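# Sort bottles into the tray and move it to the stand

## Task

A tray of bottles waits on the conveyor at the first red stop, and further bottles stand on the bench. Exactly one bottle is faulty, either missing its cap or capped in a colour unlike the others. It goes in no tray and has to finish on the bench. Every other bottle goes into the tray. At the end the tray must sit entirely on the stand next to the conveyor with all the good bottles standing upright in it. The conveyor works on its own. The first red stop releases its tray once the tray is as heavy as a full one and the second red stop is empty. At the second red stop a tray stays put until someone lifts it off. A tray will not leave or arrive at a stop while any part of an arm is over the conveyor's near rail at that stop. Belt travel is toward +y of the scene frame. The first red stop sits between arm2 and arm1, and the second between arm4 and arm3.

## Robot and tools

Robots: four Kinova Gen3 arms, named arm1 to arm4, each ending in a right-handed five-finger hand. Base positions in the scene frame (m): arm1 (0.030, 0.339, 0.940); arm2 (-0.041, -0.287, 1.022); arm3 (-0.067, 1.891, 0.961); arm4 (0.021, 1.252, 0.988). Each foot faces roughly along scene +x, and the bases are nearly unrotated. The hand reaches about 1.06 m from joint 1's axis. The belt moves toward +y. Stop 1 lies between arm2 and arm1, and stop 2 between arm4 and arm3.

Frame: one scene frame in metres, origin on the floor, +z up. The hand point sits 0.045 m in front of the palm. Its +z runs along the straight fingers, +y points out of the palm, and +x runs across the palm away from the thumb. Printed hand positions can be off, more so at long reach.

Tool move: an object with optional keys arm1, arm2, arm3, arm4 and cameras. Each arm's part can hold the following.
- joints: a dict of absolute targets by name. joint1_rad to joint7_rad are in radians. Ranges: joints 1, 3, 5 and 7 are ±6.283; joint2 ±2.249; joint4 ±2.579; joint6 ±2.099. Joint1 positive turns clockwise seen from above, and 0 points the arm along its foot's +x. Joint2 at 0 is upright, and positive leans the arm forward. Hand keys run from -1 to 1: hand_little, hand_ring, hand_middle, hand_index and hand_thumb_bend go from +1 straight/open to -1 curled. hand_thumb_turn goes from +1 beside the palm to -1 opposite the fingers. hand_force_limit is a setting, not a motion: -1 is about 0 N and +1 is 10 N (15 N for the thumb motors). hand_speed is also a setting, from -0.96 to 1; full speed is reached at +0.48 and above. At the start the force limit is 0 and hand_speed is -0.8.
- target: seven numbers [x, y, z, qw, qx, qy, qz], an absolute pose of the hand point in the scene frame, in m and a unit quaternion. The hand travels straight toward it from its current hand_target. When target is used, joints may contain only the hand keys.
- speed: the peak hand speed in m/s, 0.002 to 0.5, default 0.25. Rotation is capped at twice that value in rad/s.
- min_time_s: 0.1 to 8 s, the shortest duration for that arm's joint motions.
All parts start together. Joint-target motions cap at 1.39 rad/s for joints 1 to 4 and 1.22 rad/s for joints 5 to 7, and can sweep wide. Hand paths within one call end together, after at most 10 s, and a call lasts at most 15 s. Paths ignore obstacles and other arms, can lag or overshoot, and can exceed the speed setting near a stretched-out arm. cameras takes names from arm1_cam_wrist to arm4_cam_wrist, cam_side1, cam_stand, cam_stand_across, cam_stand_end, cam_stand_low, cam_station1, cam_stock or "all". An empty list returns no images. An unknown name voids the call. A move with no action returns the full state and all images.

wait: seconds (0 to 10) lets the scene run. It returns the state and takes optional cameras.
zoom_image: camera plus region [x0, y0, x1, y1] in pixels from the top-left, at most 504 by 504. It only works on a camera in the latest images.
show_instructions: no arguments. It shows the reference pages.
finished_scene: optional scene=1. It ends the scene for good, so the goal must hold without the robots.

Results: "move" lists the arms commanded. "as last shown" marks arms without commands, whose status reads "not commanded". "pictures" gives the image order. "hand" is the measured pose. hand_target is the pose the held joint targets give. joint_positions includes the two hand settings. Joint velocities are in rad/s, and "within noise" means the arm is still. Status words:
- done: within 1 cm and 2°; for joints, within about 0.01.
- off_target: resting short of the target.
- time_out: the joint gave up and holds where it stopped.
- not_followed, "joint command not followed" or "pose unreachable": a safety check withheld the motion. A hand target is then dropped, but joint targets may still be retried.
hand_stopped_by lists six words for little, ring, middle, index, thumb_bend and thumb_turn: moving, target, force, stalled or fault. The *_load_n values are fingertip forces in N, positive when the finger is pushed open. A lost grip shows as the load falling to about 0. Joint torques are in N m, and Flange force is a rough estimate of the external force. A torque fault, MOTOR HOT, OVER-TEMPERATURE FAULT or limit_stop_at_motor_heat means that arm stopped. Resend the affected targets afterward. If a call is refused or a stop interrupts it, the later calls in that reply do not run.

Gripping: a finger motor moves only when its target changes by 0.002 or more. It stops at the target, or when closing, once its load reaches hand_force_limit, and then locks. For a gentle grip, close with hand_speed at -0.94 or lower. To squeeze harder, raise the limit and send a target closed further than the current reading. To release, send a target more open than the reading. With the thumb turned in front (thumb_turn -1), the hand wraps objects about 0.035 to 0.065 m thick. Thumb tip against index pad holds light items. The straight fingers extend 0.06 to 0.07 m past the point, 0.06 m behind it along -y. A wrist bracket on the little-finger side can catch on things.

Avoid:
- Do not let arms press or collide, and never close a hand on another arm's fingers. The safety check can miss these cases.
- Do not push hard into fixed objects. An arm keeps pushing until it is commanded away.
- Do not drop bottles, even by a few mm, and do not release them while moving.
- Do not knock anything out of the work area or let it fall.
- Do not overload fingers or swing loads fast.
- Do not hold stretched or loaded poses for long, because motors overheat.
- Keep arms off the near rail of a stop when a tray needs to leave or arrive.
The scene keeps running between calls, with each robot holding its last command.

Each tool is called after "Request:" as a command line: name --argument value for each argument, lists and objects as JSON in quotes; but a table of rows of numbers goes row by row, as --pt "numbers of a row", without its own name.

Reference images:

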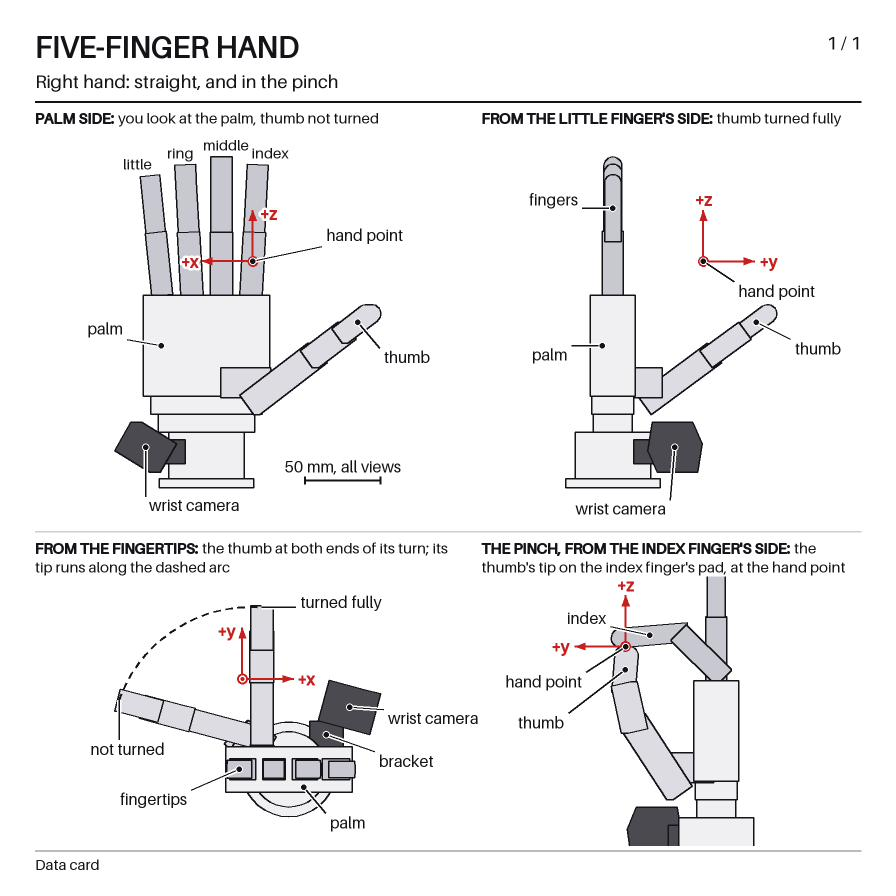

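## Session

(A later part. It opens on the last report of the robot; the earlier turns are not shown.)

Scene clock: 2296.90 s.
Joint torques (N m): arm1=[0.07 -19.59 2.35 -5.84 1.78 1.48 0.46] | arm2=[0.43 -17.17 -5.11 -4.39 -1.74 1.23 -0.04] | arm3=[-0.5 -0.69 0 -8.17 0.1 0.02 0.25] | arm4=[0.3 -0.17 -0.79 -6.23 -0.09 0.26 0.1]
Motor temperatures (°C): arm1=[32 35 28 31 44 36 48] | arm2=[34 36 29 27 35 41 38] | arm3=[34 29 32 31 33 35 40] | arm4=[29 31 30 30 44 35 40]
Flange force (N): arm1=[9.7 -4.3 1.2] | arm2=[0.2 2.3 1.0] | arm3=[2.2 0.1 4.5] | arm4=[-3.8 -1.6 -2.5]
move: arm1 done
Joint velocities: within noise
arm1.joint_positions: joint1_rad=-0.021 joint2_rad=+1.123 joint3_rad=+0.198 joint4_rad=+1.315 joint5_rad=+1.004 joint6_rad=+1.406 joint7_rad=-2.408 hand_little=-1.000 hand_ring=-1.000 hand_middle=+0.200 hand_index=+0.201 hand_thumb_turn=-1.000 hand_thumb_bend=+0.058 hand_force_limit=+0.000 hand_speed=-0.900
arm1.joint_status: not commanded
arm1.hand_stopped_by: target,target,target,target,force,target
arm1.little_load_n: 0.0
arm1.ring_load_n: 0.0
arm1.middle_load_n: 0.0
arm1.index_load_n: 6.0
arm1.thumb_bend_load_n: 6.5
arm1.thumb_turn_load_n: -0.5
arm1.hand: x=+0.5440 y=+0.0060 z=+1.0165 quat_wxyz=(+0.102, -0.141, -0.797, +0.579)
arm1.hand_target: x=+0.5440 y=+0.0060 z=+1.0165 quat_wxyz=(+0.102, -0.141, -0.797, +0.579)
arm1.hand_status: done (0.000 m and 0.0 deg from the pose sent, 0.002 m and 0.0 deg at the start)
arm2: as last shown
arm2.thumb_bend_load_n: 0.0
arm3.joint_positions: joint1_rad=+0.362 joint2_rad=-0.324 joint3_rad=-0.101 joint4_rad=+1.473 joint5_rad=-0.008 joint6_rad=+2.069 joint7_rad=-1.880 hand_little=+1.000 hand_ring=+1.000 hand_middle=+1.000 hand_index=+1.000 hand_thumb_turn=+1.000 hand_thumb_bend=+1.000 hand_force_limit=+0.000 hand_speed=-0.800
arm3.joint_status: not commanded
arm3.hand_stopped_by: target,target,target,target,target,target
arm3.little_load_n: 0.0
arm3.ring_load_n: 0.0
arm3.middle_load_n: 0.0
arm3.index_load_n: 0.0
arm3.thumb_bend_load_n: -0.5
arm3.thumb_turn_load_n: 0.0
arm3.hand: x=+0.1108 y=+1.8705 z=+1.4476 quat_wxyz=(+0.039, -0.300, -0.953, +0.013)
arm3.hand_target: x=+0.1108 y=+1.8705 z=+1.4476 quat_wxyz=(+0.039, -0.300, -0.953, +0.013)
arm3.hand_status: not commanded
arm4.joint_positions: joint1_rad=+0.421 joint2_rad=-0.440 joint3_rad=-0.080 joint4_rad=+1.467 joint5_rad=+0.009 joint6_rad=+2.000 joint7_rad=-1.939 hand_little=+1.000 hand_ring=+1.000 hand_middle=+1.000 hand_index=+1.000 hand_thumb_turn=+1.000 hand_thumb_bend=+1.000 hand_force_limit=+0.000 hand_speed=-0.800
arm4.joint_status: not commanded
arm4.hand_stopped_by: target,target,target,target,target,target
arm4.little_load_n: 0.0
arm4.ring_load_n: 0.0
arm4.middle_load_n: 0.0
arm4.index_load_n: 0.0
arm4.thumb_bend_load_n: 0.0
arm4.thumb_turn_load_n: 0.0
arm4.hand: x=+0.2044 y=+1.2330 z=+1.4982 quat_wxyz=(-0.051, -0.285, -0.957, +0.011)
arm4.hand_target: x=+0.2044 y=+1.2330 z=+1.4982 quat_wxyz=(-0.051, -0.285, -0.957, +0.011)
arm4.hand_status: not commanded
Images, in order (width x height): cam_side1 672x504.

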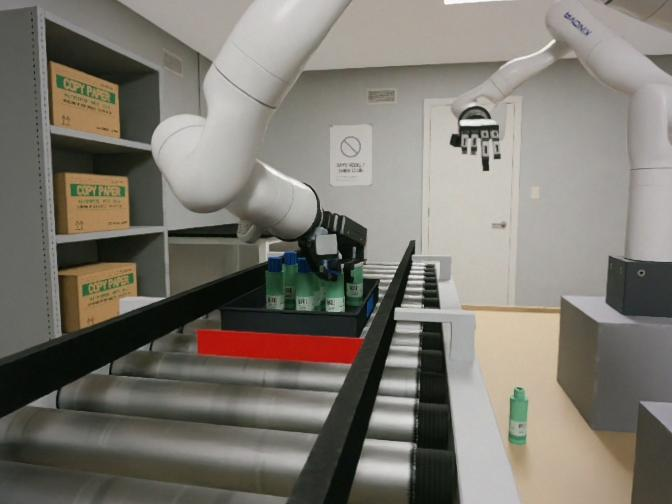

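Request:
move --arm1 '{"target":[0.544,0.006,1.0172,0.1021,-0.1405,-0.7967,0.5789],"speed":0.02}'

Request:
move --arm1 '{"joints":{"hand_thumb_bend":0.2,"hand_speed":-0.93}}'

Request:
move --arm1 '{"joints":{"hand_thumb_bend":0.45,"hand_index":0.45,"hand_middle":0.45,"hand_speed":-0.85}}' --cameras '["cam_side1","arm1_cam_wrist","cam_station1"]'

Request:
zoom_image --camera "cam_side1" --region '[276, 230, 396, 320]'

Scene clock: 2307.03 s.
Joint torques (N m): arm1=[0.05 -20.46 3.2 -5.89 2.23 2.05 0.33] | arm2=[0.45 -17.17 -5.05 -4.43 -1.83 1.19 -0.02] | arm3=[-0.45 -0.74 -0.03 -8.12 0.07 -0.01 0.27] | arm4=[0.29 -0.15 -0.75 -6.23 -0.03 0.17 0.12]
Motor temperatures (°C): arm1=[32 35 28 31 44 36 48] | arm2=[34 36 29 27 35 41 38] | arm3=[34 29 32 31 33 35 40] | arm4=[29 31 30 30 44 35 40]
Flange force (N): arm1=[8.8 -2.5 1.7] | arm2=[0.1 2.3 1.0] | arm3=[2.1 0.0 4.1] | arm4=[-3.6 -1.4 -2.8]
move: arm1 done
Joint velocities: within noise
arm1.joint_positions: joint1_rad=-0.021 joint2_rad=+1.121 joint3_rad=+0.198 joint4_rad=+1.316 joint5_rad=+1.004 joint6_rad=+1.406 joint7_rad=-2.407 hand_little=-1.000 hand_ring=-1.000 hand_middle=+0.200 hand_index=+0.201 hand_thumb_turn=-1.000 hand_thumb_bend=+0.058 hand_force_limit=+0.000 hand_speed=-0.900
arm1.joint_status: not commanded
arm1.hand_stopped_by: target,target,target,target,force,target
arm1.little_load_n: 0.0
arm1.ring_load_n: 0.0
arm1.middle_load_n: 0.0
arm1.index_load_n: 5.5
arm1.thumb_bend_load_n: 7.0
arm1.thumb_turn_load_n: -0.5
arm1.hand: x=+0.5440 y=+0.0060 z=+1.0172 quat_wxyz=(+0.102, -0.140, -0.797, +0.579)
arm1.hand_target: x=+0.5440 y=+0.0060 z=+1.0172 quat_wxyz=(+0.102, -0.140, -0.797, +0.579)
arm1.hand_status: done (0.000 m and 0.0 deg from the pose sent, 0.001 m and 0.0 deg at the start)
arm2.joint_positions: joint1_rad=+1.137 joint2_rad=+0.861 joint3_rad=-0.668 joint4_rad=+1.634 joint5_rad=-0.491 joint6_rad=+1.580 joint7_rad=-3.988 hand_little=-1.000 hand_ring=-1.000 hand_middle=+0.450 hand_index=+0.450 hand_thumb_turn=-1.000 hand_thumb_bend=+0.450 hand_force_limit=+0.000 hand_speed=-0.850
arm2.joint_status: not commanded
arm2.hand_stopped_by: target,target,target,target,target,target
arm2.little_load_n: 0.0
arm2.ring_load_n: 0.0
arm2.middle_load_n: 0.0
arm2.index_load_n: 0.0
arm2.thumb_bend_load_n: 0.0
arm2.thumb_turn_load_n: 0.0
arm2.hand: x=+0.2500 y=-0.3800 z=+1.2200 quat_wxyz=(+0.588, -0.809, +0.000, +0.000)
arm2.hand_target: x=+0.2500 y=-0.3800 z=+1.2200 quat_wxyz=(+0.588, -0.809, +0.000, +0.000)
arm2.hand_status: not commanded
arm3, arm4: as last shown
arm3.thumb_bend_load_n: 0.0
pictures: none

Scene clock: 2308.93 s.
Joint torques (N m): arm1=[0.05 -20.57 3.09 -5.94 2.09 2.04 0.41] | arm2=[0.46 -17.17 -5.03 -4.39 -1.81 1.21 0.01] | arm3=[-0.49 -0.72 -0.04 -8.16 0.08 0.01 0.34] | arm4=[0.31 -0.09 -0.84 -6.22 -0.07 0.2 0.1]
Motor temperatures (°C): arm1=[32 35 28 31 44 36 48] | arm2=[34 36 29 27 35 41 38] | arm3=[34 29 32 31 33 35 40] | arm4=[29 31 30 30 44 35 39]
Flange force (N): arm1=[9.1 -2.3 1.9] | arm2=[0.3 2.3 1.0] | arm3=[2.2 0.2 4.4] | arm4=[-3.7 -1.8 -2.7]
move: arm1 done
Joint velocities: within noise
arm1.joint_positions: joint1_rad=-0.021 joint2_rad=+1.121 joint3_rad=+0.198 joint4_rad=+1.316 joint5_rad=+1.004 joint6_rad=+1.406 joint7_rad=-2.407 hand_little=-1.000 hand_ring=-1.000 hand_middle=+0.200 hand_index=+0.200 hand_thumb_turn=-1.000 hand_thumb_bend=+0.200 hand_force_limit=+0.000 hand_speed=-0.930
arm1.joint_status: all done
arm1.hand_stopped_by: target,target,target,target,target,target
arm1.little_load_n: 0.0
arm1.ring_load_n: 0.0
arm1.middle_load_n: 0.0
arm1.index_load_n: 0.0
arm1.thumb_bend_load_n: 0.0
arm1.thumb_turn_load_n: 0.0
arm1.hand: x=+0.5440 y=+0.0060 z=+1.0172 quat_wxyz=(+0.102, -0.140, -0.797, +0.579)
arm1.hand_target: x=+0.5440 y=+0.0060 z=+1.0172 quat_wxyz=(+0.102, -0.140, -0.797, +0.579)
arm1.hand_status: not commanded
arm2, arm3, arm4: as last shown
arm3.thumb_turn_load_n: -0.5
pictures: none

Scene clock: 2310.57 s.
Joint torques (N m): arm1=[0.05 -20.43 3.27 -5.91 2.18 2.04 0.36] | arm2=[0.45 -17.2 -5 -4.39 -1.79 1.22 -0.04] | arm3=[-0.51 -0.71 -0.09 -8.13 0.09 0.08 0.32] | arm4=[0.27 -0.09 -0.76 -6.33 -0.15 0.21 0.11]
Motor temperatures (°C): arm1=[32 35 28 31 44 36 48] | arm2=[34 36 29 27 35 41 38] | arm3=[34 29 32 31 33 35 40] | arm4=[29 31 30 30 44 35 39]
Flange force (N): arm1=[9.0 -2.5 1.7] | arm2=[0.2 2.3 1.0] | arm3=[2.1 0.0 4.5] | arm4=[-3.5 -1.6 -2.2]
move: arm1 done
Joint velocities: within noise
arm1.joint_positions: joint1_rad=-0.021 joint2_rad=+1.121 joint3_rad=+0.198 joint4_rad=+1.316 joint5_rad=+1.004 joint6_rad=+1.406 joint7_rad=-2.407 hand_little=-1.000 hand_ring=-1.000 hand_middle=+0.450 hand_index=+0.450 hand_thumb_turn=-1.000 hand_thumb_bend=+0.450 hand_force_limit=+0.000 hand_speed=-0.850
arm1.joint_status: all done
arm1.hand_stopped_by: target,target,target,target,target,target
arm1.little_load_n: 0.0
arm1.ring_load_n: 0.0
arm1.middle_load_n: 0.0
arm1.index_load_n: 0.0
arm1.thumb_bend_load_n: 0.0
arm1.thumb_turn_load_n: 0.0
arm1.hand: x=+0.5440 y=+0.0060 z=+1.0172 quat_wxyz=(+0.102, -0.140, -0.797, +0.579)
arm1.hand_target: x=+0.5440 y=+0.0060 z=+1.0172 quat_wxyz=(+0.102, -0.140, -0.797, +0.579)
arm1.hand_status: not commanded
arm2, arm3, arm4: as last shown
arm2.index_load_n: 0.5
arm3.thumb_turn_load_n: 0.0
pictures: arm1_cam_wrist, cam_side1, cam_station1
Images, in order (width x height): arm1_cam_wrist 672x504, cam_side1 672x504, cam_station1 672x504.

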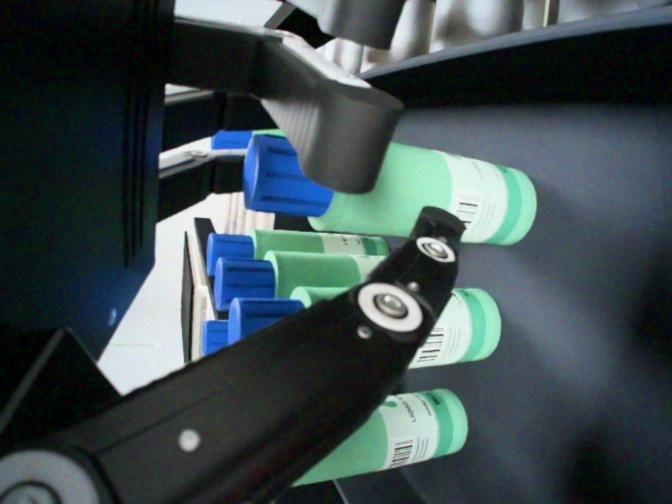

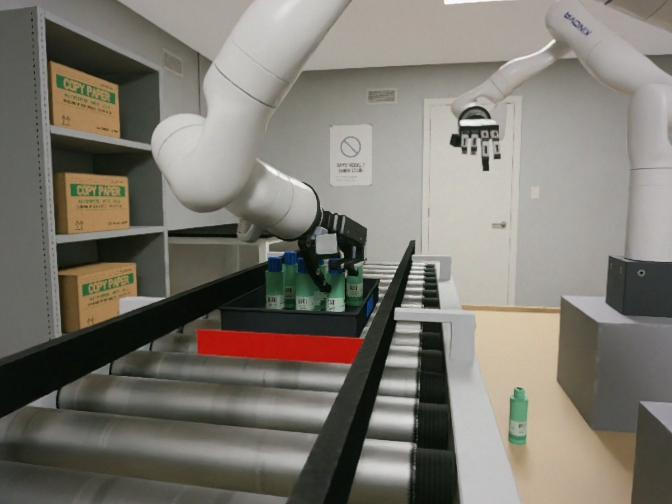

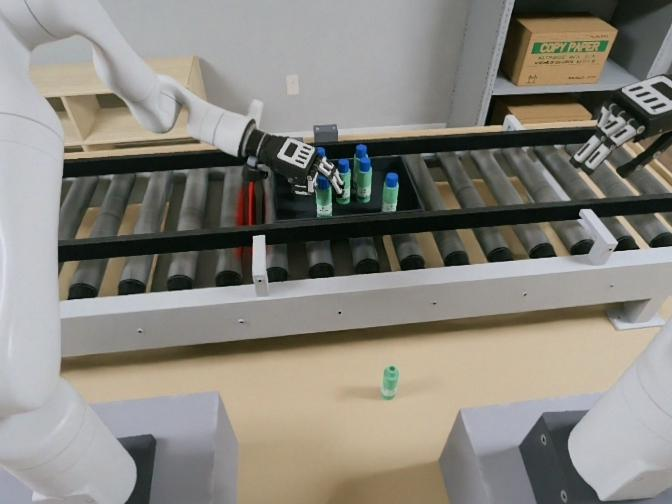

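Scaled by 4.200 from the camera's image (finer frame: 960x720).

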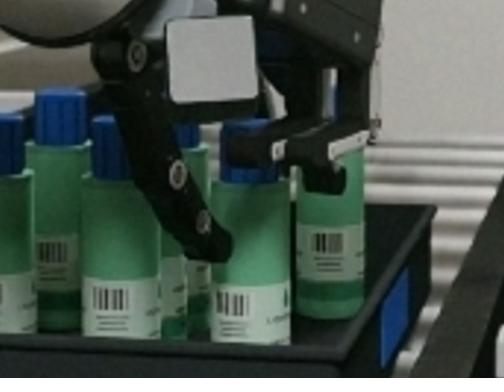

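Request:
move --arm1 '{"target":[0.544,0.008,1.075,0.1021,-0.1405,-0.7967,0.5789],"speed":0.06}'

Request:
move --arm1 '{"target":[0.53,0.04,1.2,0.1021,-0.1405,-0.7967,0.5789],"speed":0.2}' --cameras '["cam_side1","arm1_cam_wrist"]'

Request:
move --arm1 '{"target":[0.30,0.25,1.22,0.0,0.0,0.809,-0.5878],"speed":0.25}' --cameras '["cam_stock","cam_side1","cam_stand_end"]'

Scene clock: 2324.03 s.
Joint torques (N m): arm1=[0.08 -20.1 3.02 -6.55 2.25 1.87 0.29] | arm2=[0.41 -17.16 -5.01 -4.38 -1.79 1.21 0] | arm3=[-0.52 -0.75 -0.1 -8.08 0.09 0.04 0.3] | arm4=[0.28 -0.14 -0.75 -6.28 -0.11 0.21 0.06]
Motor temperatures (°C): arm1=[32 35 28 31 44 36 48] | arm2=[34 36 29 27 35 41 38] | arm3=[34 29 32 31 33 35 40] | arm4=[29 31 30 30 44 35 39]
Flange force (N): arm1=[9.0 -1.6 2.1] | arm2=[0.2 2.2 1.0] | arm3=[2.0 0.0 4.1] | arm4=[-3.7 -1.6 -2.5]
move: arm1 done
Joint velocities: within noise
arm1.joint_positions: joint1_rad=-0.028 joint2_rad=+1.018 joint3_rad=+0.206 joint4_rad=+1.327 joint5_rad=+1.006 joint6_rad=+1.449 joint7_rad=-2.326 hand_little=-1.000 hand_ring=-1.000 hand_middle=+0.450 hand_index=+0.450 hand_thumb_turn=-1.000 hand_thumb_bend=+0.450 hand_force_limit=+0.000 hand_speed=-0.850
arm1.joint_status: not commanded
arm1.hand_stopped_by: target,target,target,target,target,target
arm1.little_load_n: 0.5
arm1.ring_load_n: 0.0
arm1.middle_load_n: 0.0
arm1.index_load_n: 0.0
arm1.thumb_bend_load_n: 0.0
arm1.thumb_turn_load_n: 0.0
arm1.hand: x=+0.5440 y=+0.0080 z=+1.0750 quat_wxyz=(+0.102, -0.140, -0.797, +0.579)
arm1.hand_target: x=+0.5440 y=+0.0080 z=+1.0750 quat_wxyz=(+0.102, -0.140, -0.797, +0.579)
arm1.hand_status: done (0.000 m and 0.0 deg from the pose sent, 0.058 m and 0.0 deg at the start)
arm2, arm3, arm4: as last shown
arm2.index_load_n: 0.0
pictures: none

Scene clock: 2325.23 s.
Joint torques (N m): arm1=[0.13 -18.52 2.54 -7.57 2.54 1.67 0.34] | arm2=[0.47 -17.2 -5.01 -4.39 -1.79 1.2 -0.03] | arm3=[-0.53 -0.74 -0.12 -8.12 0.09 0.04 0.29] | arm4=[0.31 -0.14 -0.7 -6.19 -0.09 0.23 0.09]
Motor temperatures (°C): arm1=[32 35 28 31 44 36 48] | arm2=[34 36 29 27 35 41 38] | arm3=[34 29 32 31 33 35 40] | arm4=[29 31 30 30 44 35 39]
Flange force (N): arm1=[8.8 0.6 3.3] | arm2=[0.3 2.3 1.0] | arm3=[2.0 -0.1 4.3] | arm4=[-3.7 -1.3 -2.8]
move: arm1 done
Joint velocities: within noise
arm1.joint_positions: joint1_rad=-0.091 joint2_rad=+0.799 joint3_rad=+0.218 joint4_rad=+1.331 joint5_rad=+1.001 joint6_rad=+1.591 joint7_rad=-2.154 hand_little=-1.000 hand_ring=-1.000 hand_middle=+0.450 hand_index=+0.450 hand_thumb_turn=-1.000 hand_thumb_bend=+0.450 hand_force_limit=+0.000 hand_speed=-0.850
arm1.joint_status: not commanded
arm1.hand_stopped_by: target,target,target,target,target,target
arm1.little_load_n: 0.0
arm1.ring_load_n: 0.0
arm1.middle_load_n: 0.0
arm1.index_load_n: 0.0
arm1.thumb_bend_load_n: 0.0
arm1.thumb_turn_load_n: 0.0
arm1.hand: x=+0.5300 y=+0.0400 z=+1.2000 quat_wxyz=(+0.102, -0.141, -0.797, +0.579)
arm1.hand_target: x=+0.5300 y=+0.0400 z=+1.2000 quat_wxyz=(+0.102, -0.141, -0.797, +0.579)
arm1.hand_status: done (0.000 m and 0.0 deg from the pose sent, 0.130 m and 0.0 deg at the start)
arm2, arm3, arm4: as last shown
pictures: arm1_cam_wrist, cam_side1
Images, in order (width x height): arm1_cam_wrist 672x504, cam_side1 672x504.

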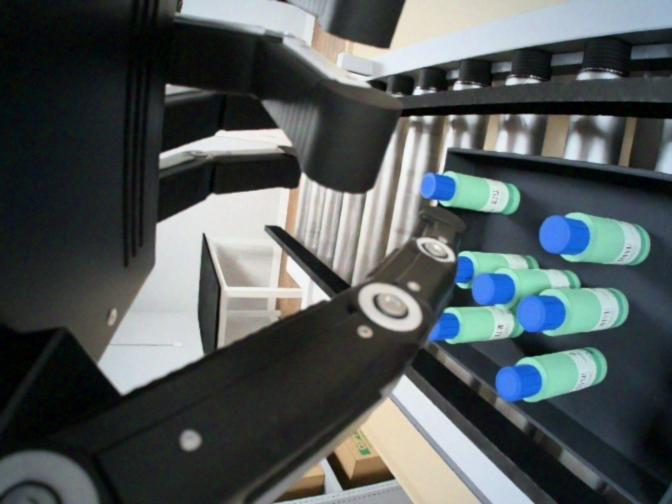

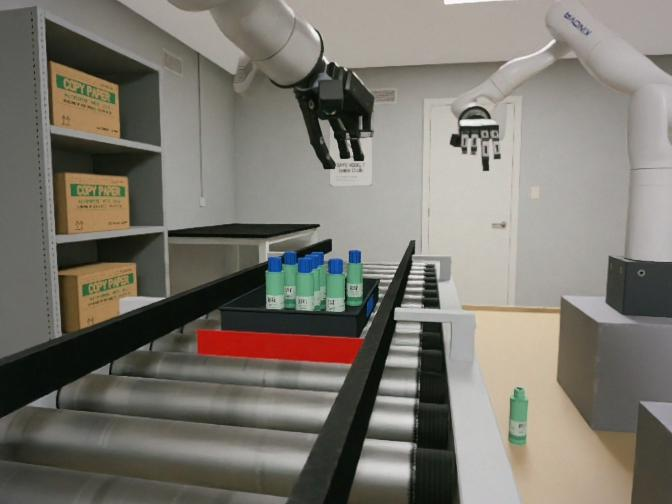

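Scene clock: 2327.07 s.
Joint torques (N m): arm1=[0 -8.61 -0.09 -4.72 1.61 2.44 0.33] | arm2=[0.48 -17.14 -5.01 -4.38 -1.81 1.18 -0.02] | arm3=[-0.49 -0.68 -0.03 -8.13 0.15 0.03 0.33] | arm4=[0.28 -0.11 -0.81 -6.32 -0.09 0.17 0.1]
Motor temperatures (°C): arm1=[32 35 28 31 44 36 48] | arm2=[34 36 29 27 35 41 38] | arm3=[34 29 32 31 33 35 40] | arm4=[29 31 30 30 44 35 39]
Flange force (N): arm1=[4.9 2.5 3.6] | arm2=[0.3 2.2 0.9] | arm3=[2.3 0.3 4.3] | arm4=[-3.5 -1.8 -2.4]
move: arm1 done
Joint velocities: within noise
arm1.joint_positions: joint1_rad=-0.678 joint2_rad=+0.284 joint3_rad=-0.074 joint4_rad=+2.209 joint5_rad=+0.763 joint6_rad=+1.737 joint7_rad=-2.708 hand_little=-1.000 hand_ring=-1.000 hand_middle=+0.450 hand_index=+0.450 hand_thumb_turn=-1.000 hand_thumb_bend=+0.450 hand_force_limit=+0.000 hand_speed=-0.850
arm1.joint_status: not commanded
arm1.hand_stopped_by: target,target,target,target,target,target
arm1.little_load_n: 0.0
arm1.ring_load_n: 0.5
arm1.middle_load_n: -0.5
arm1.index_load_n: 0.0
arm1.thumb_bend_load_n: 0.0
arm1.thumb_turn_load_n: 0.0
arm1.hand: x=+0.3000 y=+0.2500 z=+1.2200 quat_wxyz=(+0.000, +0.000, -0.809, +0.588)
arm1.hand_target: x=+0.3000 y=+0.2500 z=+1.2200 quat_wxyz=(+0.000, +0.000, -0.809, +0.588)
arm1.hand_status: done (0.000 m and 0.0 deg from the pose sent, 0.312 m and 20.0 deg at the start)
arm2, arm3, arm4: as last shown
arm3.thumb_bend_load_n: -0.5
pictures: cam_side1, cam_stand_end, cam_stock
Images, in order (width x height): cam_side1 672x504, cam_stand_end 672x504, cam_stock 672x504.

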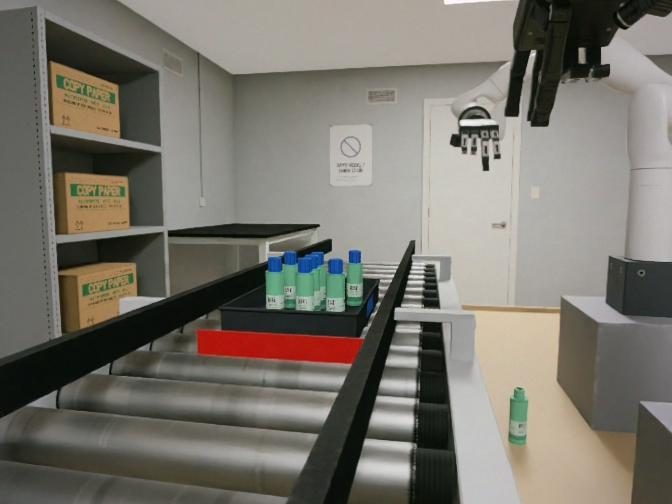

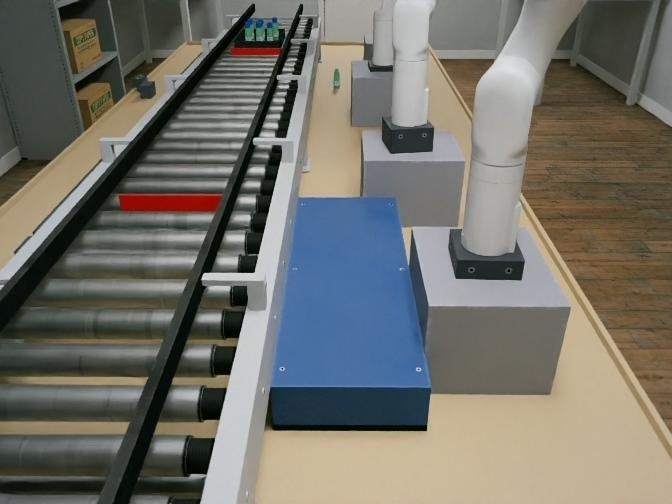

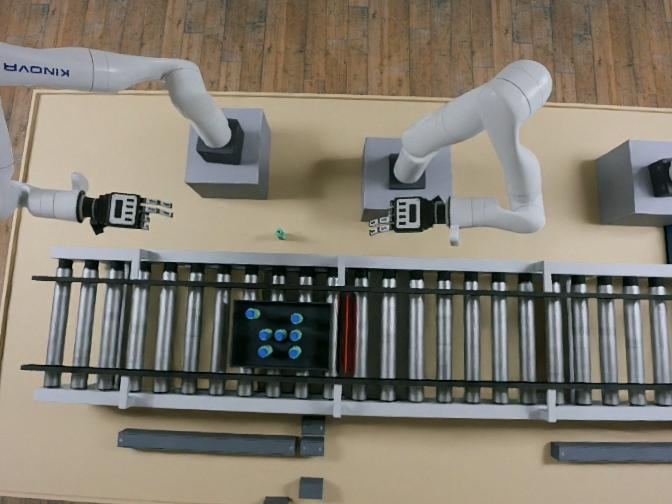

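Request:
wait --seconds 6 --cameras '["cam_stock","cam_station1"]'

Scene clock: 2335.63 s.
Joint torques (N m): arm1=[0.03 -8.56 -0.12 -4.72 1.52 2.4 0.39] | arm2=[0.47 -17.16 -5.03 -4.4 -1.79 1.2 -0.04] | arm3=[-0.59 -0.66 -0.05 -8.07 0.12 0.04 0.25] | arm4=[0.36 -0.21 -0.76 -6.27 -0.13 0.22 0.05]
Motor temperatures (°C): arm1=[32 35 28 31 44 36 48] | arm2=[34 36 29 27 35 41 38] | arm3=[34 29 32 31 33 35 40] | arm4=[29 31 30 30 44 35 39]
Flange force (N): arm1=[4.9 2.4 3.7] | arm2=[0.2 2.3 1.0] | arm3=[2.1 -0.1 4.2] | arm4=[-3.9 -1.7 -2.5]
Joint velocities: within noise
arm1.joint_positions: joint1_rad=-0.678 joint2_rad=+0.284 joint3_rad=-0.074 joint4_rad=+2.209 joint5_rad=+0.763 joint6_rad=+1.737 joint7_rad=-2.708 hand_little=-1.000 hand_ring=-1.000 hand_middle=+0.450 hand_index=+0.450 hand_thumb_turn=-1.000 hand_thumb_bend=+0.450 hand_force_limit=+0.000 hand_speed=-0.850
arm1.joint_status: not commanded
arm1.hand_stopped_by: target,target,target,target,target,target
arm1.little_load_n: 0.0
arm1.ring_load_n: 0.0
arm1.middle_load_n: 0.0
arm1.index_load_n: 0.0
arm1.thumb_bend_load_n: 0.0
arm1.thumb_turn_load_n: -0.5
arm1.hand: x=+0.3000 y=+0.2500 z=+1.2200 quat_wxyz=(+0.000, +0.000, -0.809, +0.588)
arm1.hand_target: x=+0.3000 y=+0.2500 z=+1.2200 quat_wxyz=(+0.000, +0.000, -0.809, +0.588)
arm1.hand_status: done (0.000 m and 0.0 deg from the pose sent, 0.312 m and 20.0 deg at the start)
arm2.joint_positions: joint1_rad=+1.137 joint2_rad=+0.861 joint3_rad=-0.668 joint4_rad=+1.634 joint5_rad=-0.491 joint6_rad=+1.580 joint7_rad=-3.988 hand_little=-1.000 hand_ring=-1.000 hand_middle=+0.450 hand_index=+0.450 hand_thumb_turn=-1.000 hand_thumb_bend=+0.450 hand_force_limit=+0.000 hand_speed=-0.850
arm2.joint_status: not commanded
arm2.hand_stopped_by: target,target,target,target,target,target
arm2.little_load_n: 0.0
arm2.ring_load_n: 0.0
arm2.middle_load_n: 0.0
arm2.index_load_n: 0.0
arm2.thumb_bend_load_n: 0.0
arm2.thumb_turn_load_n: 0.0
arm2.hand: x=+0.2500 y=-0.3800 z=+1.2200 quat_wxyz=(+0.588, -0.809, +0.000, +0.000)
arm2.hand_target: x=+0.2500 y=-0.3800 z=+1.2200 quat_wxyz=(+0.588, -0.809, +0.000, +0.000)
arm2.hand_status: not commanded
arm3.joint_positions: joint1_rad=+0.362 joint2_rad=-0.324 joint3_rad=-0.101 joint4_rad=+1.473 joint5_rad=-0.008 joint6_rad=+2.069 joint7_rad=-1.880 hand_little=+1.000 hand_ring=+1.000 hand_middle=+1.000 hand_index=+1.000 hand_thumb_turn=+1.000 hand_thumb_bend=+1.000 hand_force_limit=+0.000 hand_speed=-0.800
arm3.joint_status: not commanded
arm3.hand_stopped_by: target,target,target,target,target,target
arm3.little_load_n: 0.0
arm3.ring_load_n: 0.0
arm3.middle_load_n: 0.0
arm3.index_load_n: 0.0
arm3.thumb_bend_load_n: 0.0
arm3.thumb_turn_load_n: 0.0
arm3.hand: x=+0.1108 y=+1.8705 z=+1.4476 quat_wxyz=(+0.039, -0.300, -0.953, +0.013)
arm3.hand_target: x=+0.1108 y=+1.8705 z=+1.4476 quat_wxyz=(+0.039, -0.300, -0.953, +0.013)
arm3.hand_status: not commanded
arm4.joint_positions: joint1_rad=+0.421 joint2_rad=-0.440 joint3_rad=-0.080 joint4_rad=+1.467 joint5_rad=+0.009 joint6_rad=+2.000 joint7_rad=-1.939 hand_little=+1.000 hand_ring=+1.000 hand_middle=+1.000 hand_index=+1.000 hand_thumb_turn=+1.000 hand_thumb_bend=+1.000 hand_force_limit=+0.000 hand_speed=-0.800
arm4.joint_status: not commanded
arm4.hand_stopped_by: target,target,target,target,target,target
arm4.little_load_n: 0.0
arm4.ring_load_n: 0.0
arm4.middle_load_n: 0.0
arm4.index_load_n: 0.0
arm4.thumb_bend_load_n: 0.0
arm4.thumb_turn_load_n: 0.0
arm4.hand: x=+0.2044 y=+1.2330 z=+1.4982 quat_wxyz=(-0.051, -0.285, -0.957, +0.011)
arm4.hand_target: x=+0.2044 y=+1.2330 z=+1.4982 quat_wxyz=(-0.051, -0.285, -0.957, +0.011)
arm4.hand_status: not commanded
wait: 6.00 s; at rest from the start
pictures: cam_station1, cam_stock
Images, in order (width x height): cam_station1 672x504, cam_stock 672x504.

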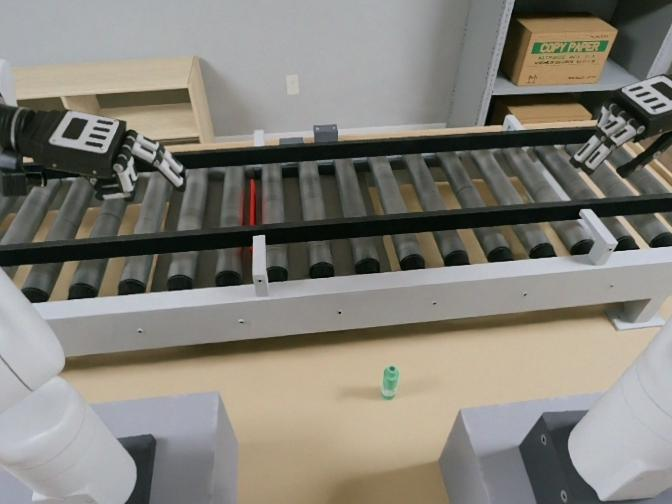

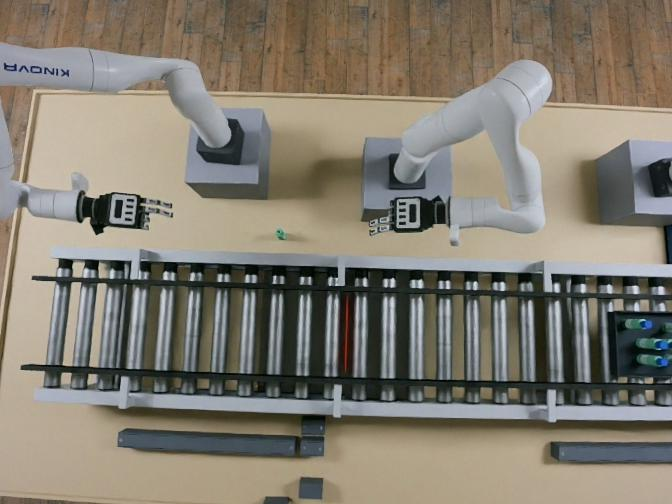

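Tray is travelling. Wait for it.

Request:
wait --seconds 6 --cameras '["cam_stand","cam_stand_across","cam_stand_end","cam_stand_low","arm3_cam_wrist","arm4_cam_wrist"]'

Scene clock: 2345.13 s.
Joint torques (N m): arm1=[-0.01 -8.52 -0.2 -4.61 1.67 2.45 0.34] | arm2=[0.42 -17.17 -5.04 -4.36 -1.79 1.21 -0.02] | arm3=[-0.49 -0.76 -0.07 -8.16 0.07 0 0.27] | arm4=[0.3 -0.13 -0.73 -6.16 -0.12 0.24 0.04]
Motor temperatures (°C): arm1=[32 35 28 31 44 36 48] | arm2=[34 36 29 27 35 41 38] | arm3=[34 29 32 31 33 35 40] | arm4=[29 31 30 30 44 35 39]
Flange force (N): arm1=[4.8 2.3 3.5] | arm2=[0.3 2.3 0.9] | arm3=[2.0 -0.1 4.3] | arm4=[-3.8 -1.6 -2.8]
Joint velocities: within noise
arm1.joint_positions: joint1_rad=-0.678 joint2_rad=+0.284 joint3_rad=-0.074 joint4_rad=+2.209 joint5_rad=+0.763 joint6_rad=+1.737 joint7_rad=-2.708 hand_little=-1.000 hand_ring=-1.000 hand_middle=+0.450 hand_index=+0.450 hand_thumb_turn=-1.000 hand_thumb_bend=+0.450 hand_force_limit=+0.000 hand_speed=-0.850
arm1.joint_status: not commanded
arm1.hand_stopped_by: target,target,target,target,target,target
arm1.little_load_n: 0.0
arm1.ring_load_n: 0.0
arm1.middle_load_n: 0.0
arm1.index_load_n: 0.0
arm1.thumb_bend_load_n: 0.0
arm1.thumb_turn_load_n: 0.0
arm1.hand: x=+0.3000 y=+0.2500 z=+1.2200 quat_wxyz=(+0.000, +0.000, -0.809, +0.588)
arm1.hand_target: x=+0.3000 y=+0.2500 z=+1.2200 quat_wxyz=(+0.000, +0.000, -0.809, +0.588)
arm1.hand_status: done (0.000 m and 0.0 deg from the pose sent, 0.312 m and 20.0 deg at the start)
arm2.joint_positions: joint1_rad=+1.137 joint2_rad=+0.861 joint3_rad=-0.668 joint4_rad=+1.634 joint5_rad=-0.491 joint6_rad=+1.580 joint7_rad=-3.988 hand_little=-1.000 hand_ring=-1.000 hand_middle=+0.450 hand_index=+0.450 hand_thumb_turn=-1.000 hand_thumb_bend=+0.450 hand_force_limit=+0.000 hand_speed=-0.850
arm2.joint_status: not commanded
arm2.hand_stopped_by: target,target,target,target,target,target
arm2.little_load_n: 0.0
arm2.ring_load_n: 0.0
arm2.middle_load_n: 0.0
arm2.index_load_n: -0.5
arm2.thumb_bend_load_n: 0.0
arm2.thumb_turn_load_n: 0.0
arm2.hand: x=+0.2500 y=-0.3800 z=+1.2200 quat_wxyz=(+0.588, -0.809, +0.000, +0.000)
arm2.hand_target: x=+0.2500 y=-0.3800 z=+1.2200 quat_wxyz=(+0.588, -0.809, +0.000, +0.000)
arm2.hand_status: not commanded
arm3.joint_positions: joint1_rad=+0.362 joint2_rad=-0.324 joint3_rad=-0.101 joint4_rad=+1.473 joint5_rad=-0.008 joint6_rad=+2.069 joint7_rad=-1.880 hand_little=+1.000 hand_ring=+1.000 hand_middle=+1.000 hand_index=+1.000 hand_thumb_turn=+1.000 hand_thumb_bend=+1.000 hand_force_limit=+0.000 hand_speed=-0.800
arm3.joint_status: not commanded
arm3.hand_stopped_by: target,target,target,target,target,target
arm3.little_load_n: 0.0
arm3.ring_load_n: 0.0
arm3.middle_load_n: 0.0
arm3.index_load_n: 0.0
arm3.thumb_bend_load_n: 0.0
arm3.thumb_turn_load_n: 0.0
arm3.hand: x=+0.1108 y=+1.8705 z=+1.4476 quat_wxyz=(+0.039, -0.300, -0.953, +0.013)
arm3.hand_target: x=+0.1108 y=+1.8705 z=+1.4476 quat_wxyz=(+0.039, -0.300, -0.953, +0.013)
arm3.hand_status: not commanded
arm4.joint_positions: joint1_rad=+0.421 joint2_rad=-0.440 joint3_rad=-0.080 joint4_rad=+1.467 joint5_rad=+0.009 joint6_rad=+2.000 joint7_rad=-1.939 hand_little=+1.000 hand_ring=+1.000 hand_middle=+1.000 hand_index=+1.000 hand_thumb_turn=+1.000 hand_thumb_bend=+1.000 hand_force_limit=+0.000 hand_speed=-0.800
arm4.joint_status: not commanded
arm4.hand_stopped_by: target,target,target,target,target,target
arm4.little_load_n: 0.0
arm4.ring_load_n: 0.0
arm4.middle_load_n: 0.0
arm4.index_load_n: 0.0
arm4.thumb_bend_load_n: 0.0
arm4.thumb_turn_load_n: 0.0
arm4.hand: x=+0.2044 y=+1.2330 z=+1.4982 quat_wxyz=(-0.051, -0.285, -0.957, +0.011)
arm4.hand_target: x=+0.2044 y=+1.2330 z=+1.4982 quat_wxyz=(-0.051, -0.285, -0.957, +0.011)
arm4.hand_status: not commanded
wait: 6.00 s; at rest from the start
pictures: arm3_cam_wrist, arm4_cam_wrist, cam_stand, cam_stand_across, cam_stand_end, cam_stand_low
Images, in order (width x height): arm3_cam_wrist 672x504, arm4_cam_wrist 672x504, cam_stand 672x504, cam_stand_across 672x504, cam_stand_end 672x504, cam_stand_low 672x504.

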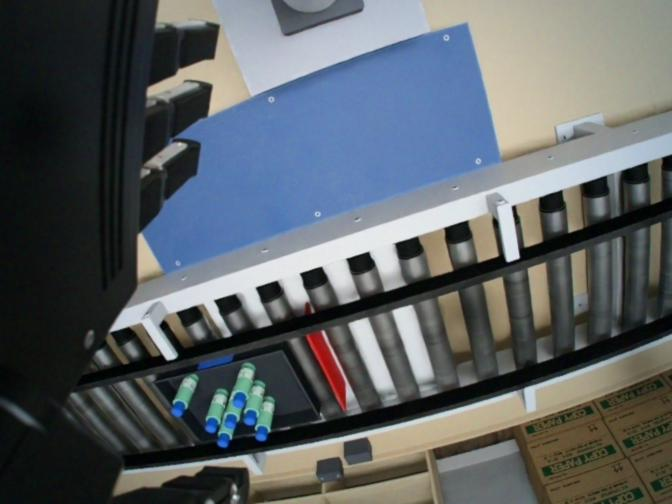

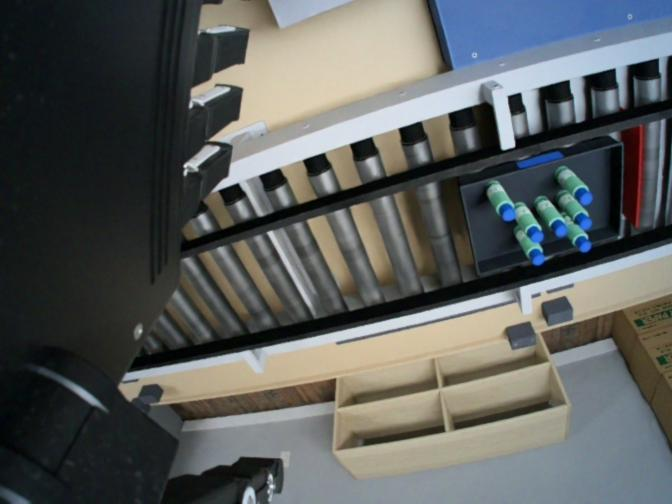

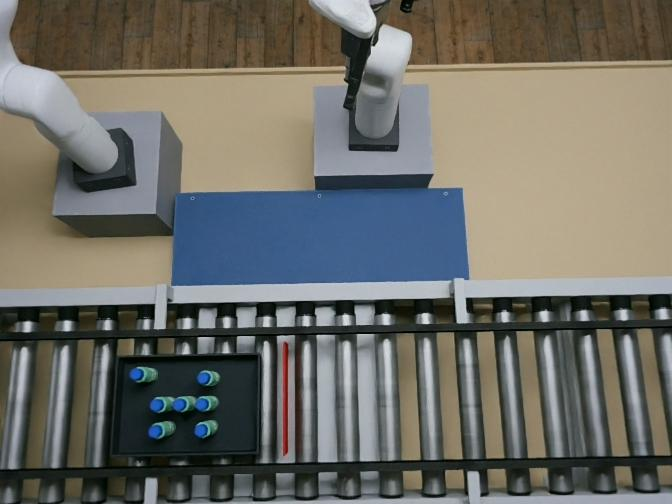

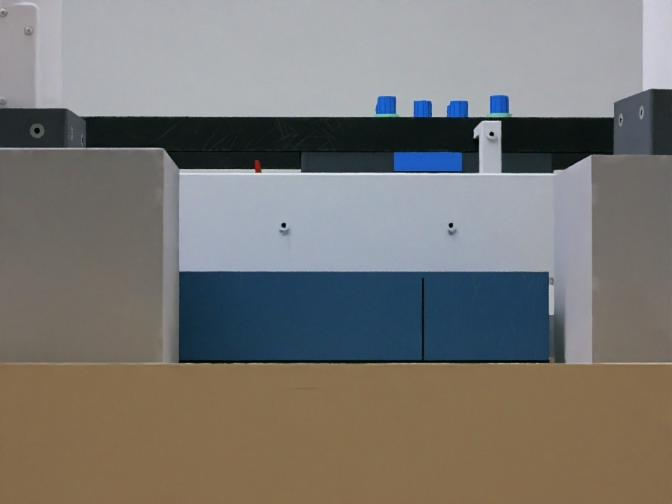

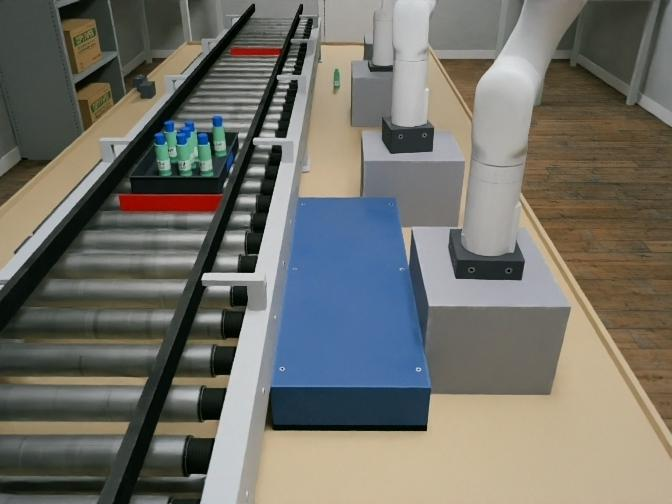

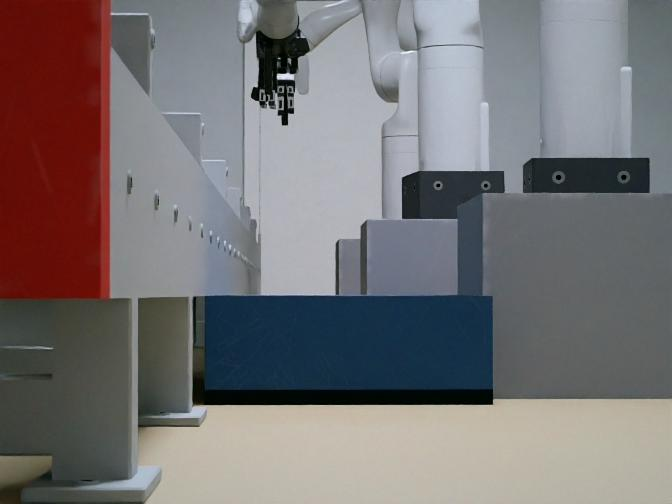

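Request:
zoom_image --camera "cam_stand_end" --region '[100, 100, 300, 230]'

Request:
zoom_image --camera "cam_stand_across" --region '[240, 80, 560, 220]'

Request:
zoom_image --camera "cam_stand" --region '[80, 280, 320, 480]'

Request:
zoom_image --camera "arm4_cam_wrist" --region '[420, 100, 672, 300]'

Request:
zoom_image --camera "arm3_cam_wrist" --region '[100, 290, 400, 480]'

Scaled by 2.520 from the camera's image (finer frame: 960x720).

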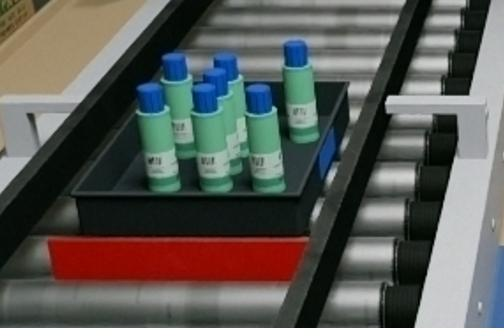

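Scaled by 1.575 from the camera's image (finer frame: 960x720).

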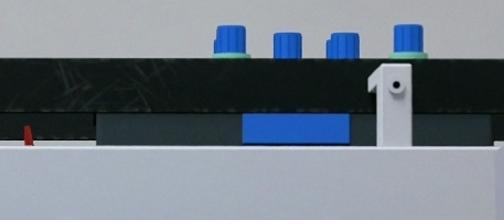

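Scaled by 2.100 from the camera's image (finer frame: 960x720).

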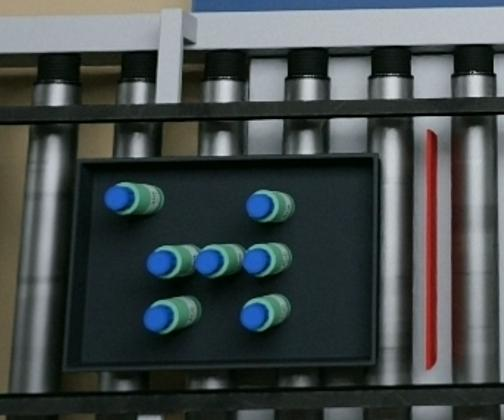

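Scaled by 2.000 from the camera's image (finer frame: 960x720).

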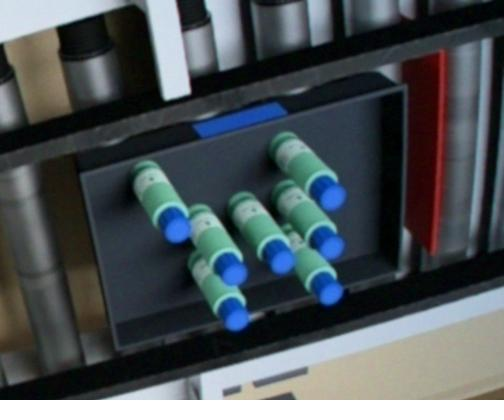

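Scaled by 1.680 from the camera's image (finer frame: 960x720).

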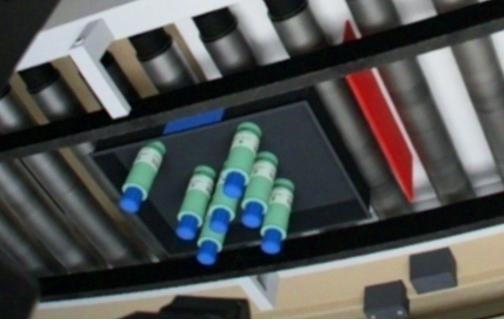

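Request:
zoom_image --camera "cam_stand_end" --region '[125, 160, 185, 205]'

Request:
zoom_image --camera "cam_stand_end" --region '[190, 120, 250, 200]'

Request:
zoom_image --camera "arm4_cam_wrist" --region '[450, 130, 570, 280]'

Scaled by 8.400 from the camera's image (finer frame: 960x720).

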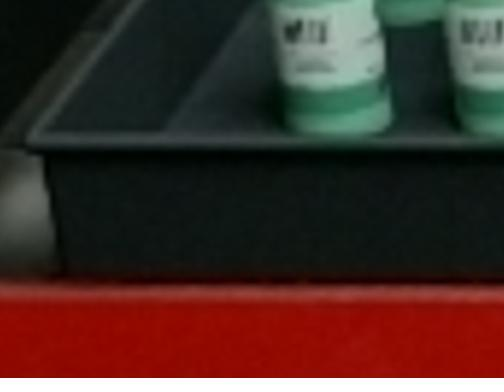

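Scaled by 6.300 from the camera's image (finer frame: 960x720).

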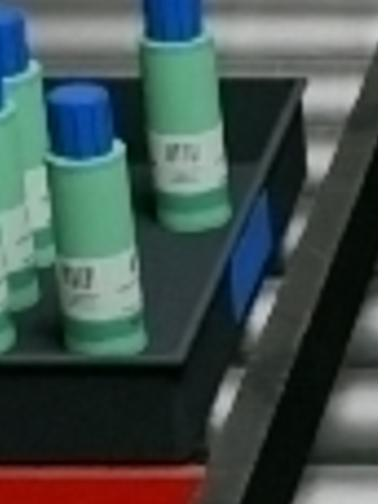

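Scaled by 3.360 from the camera's image (finer frame: 960x720).

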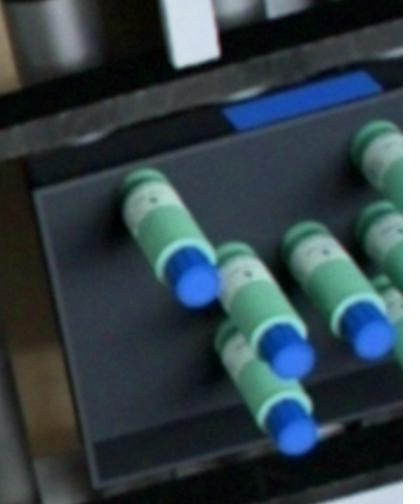

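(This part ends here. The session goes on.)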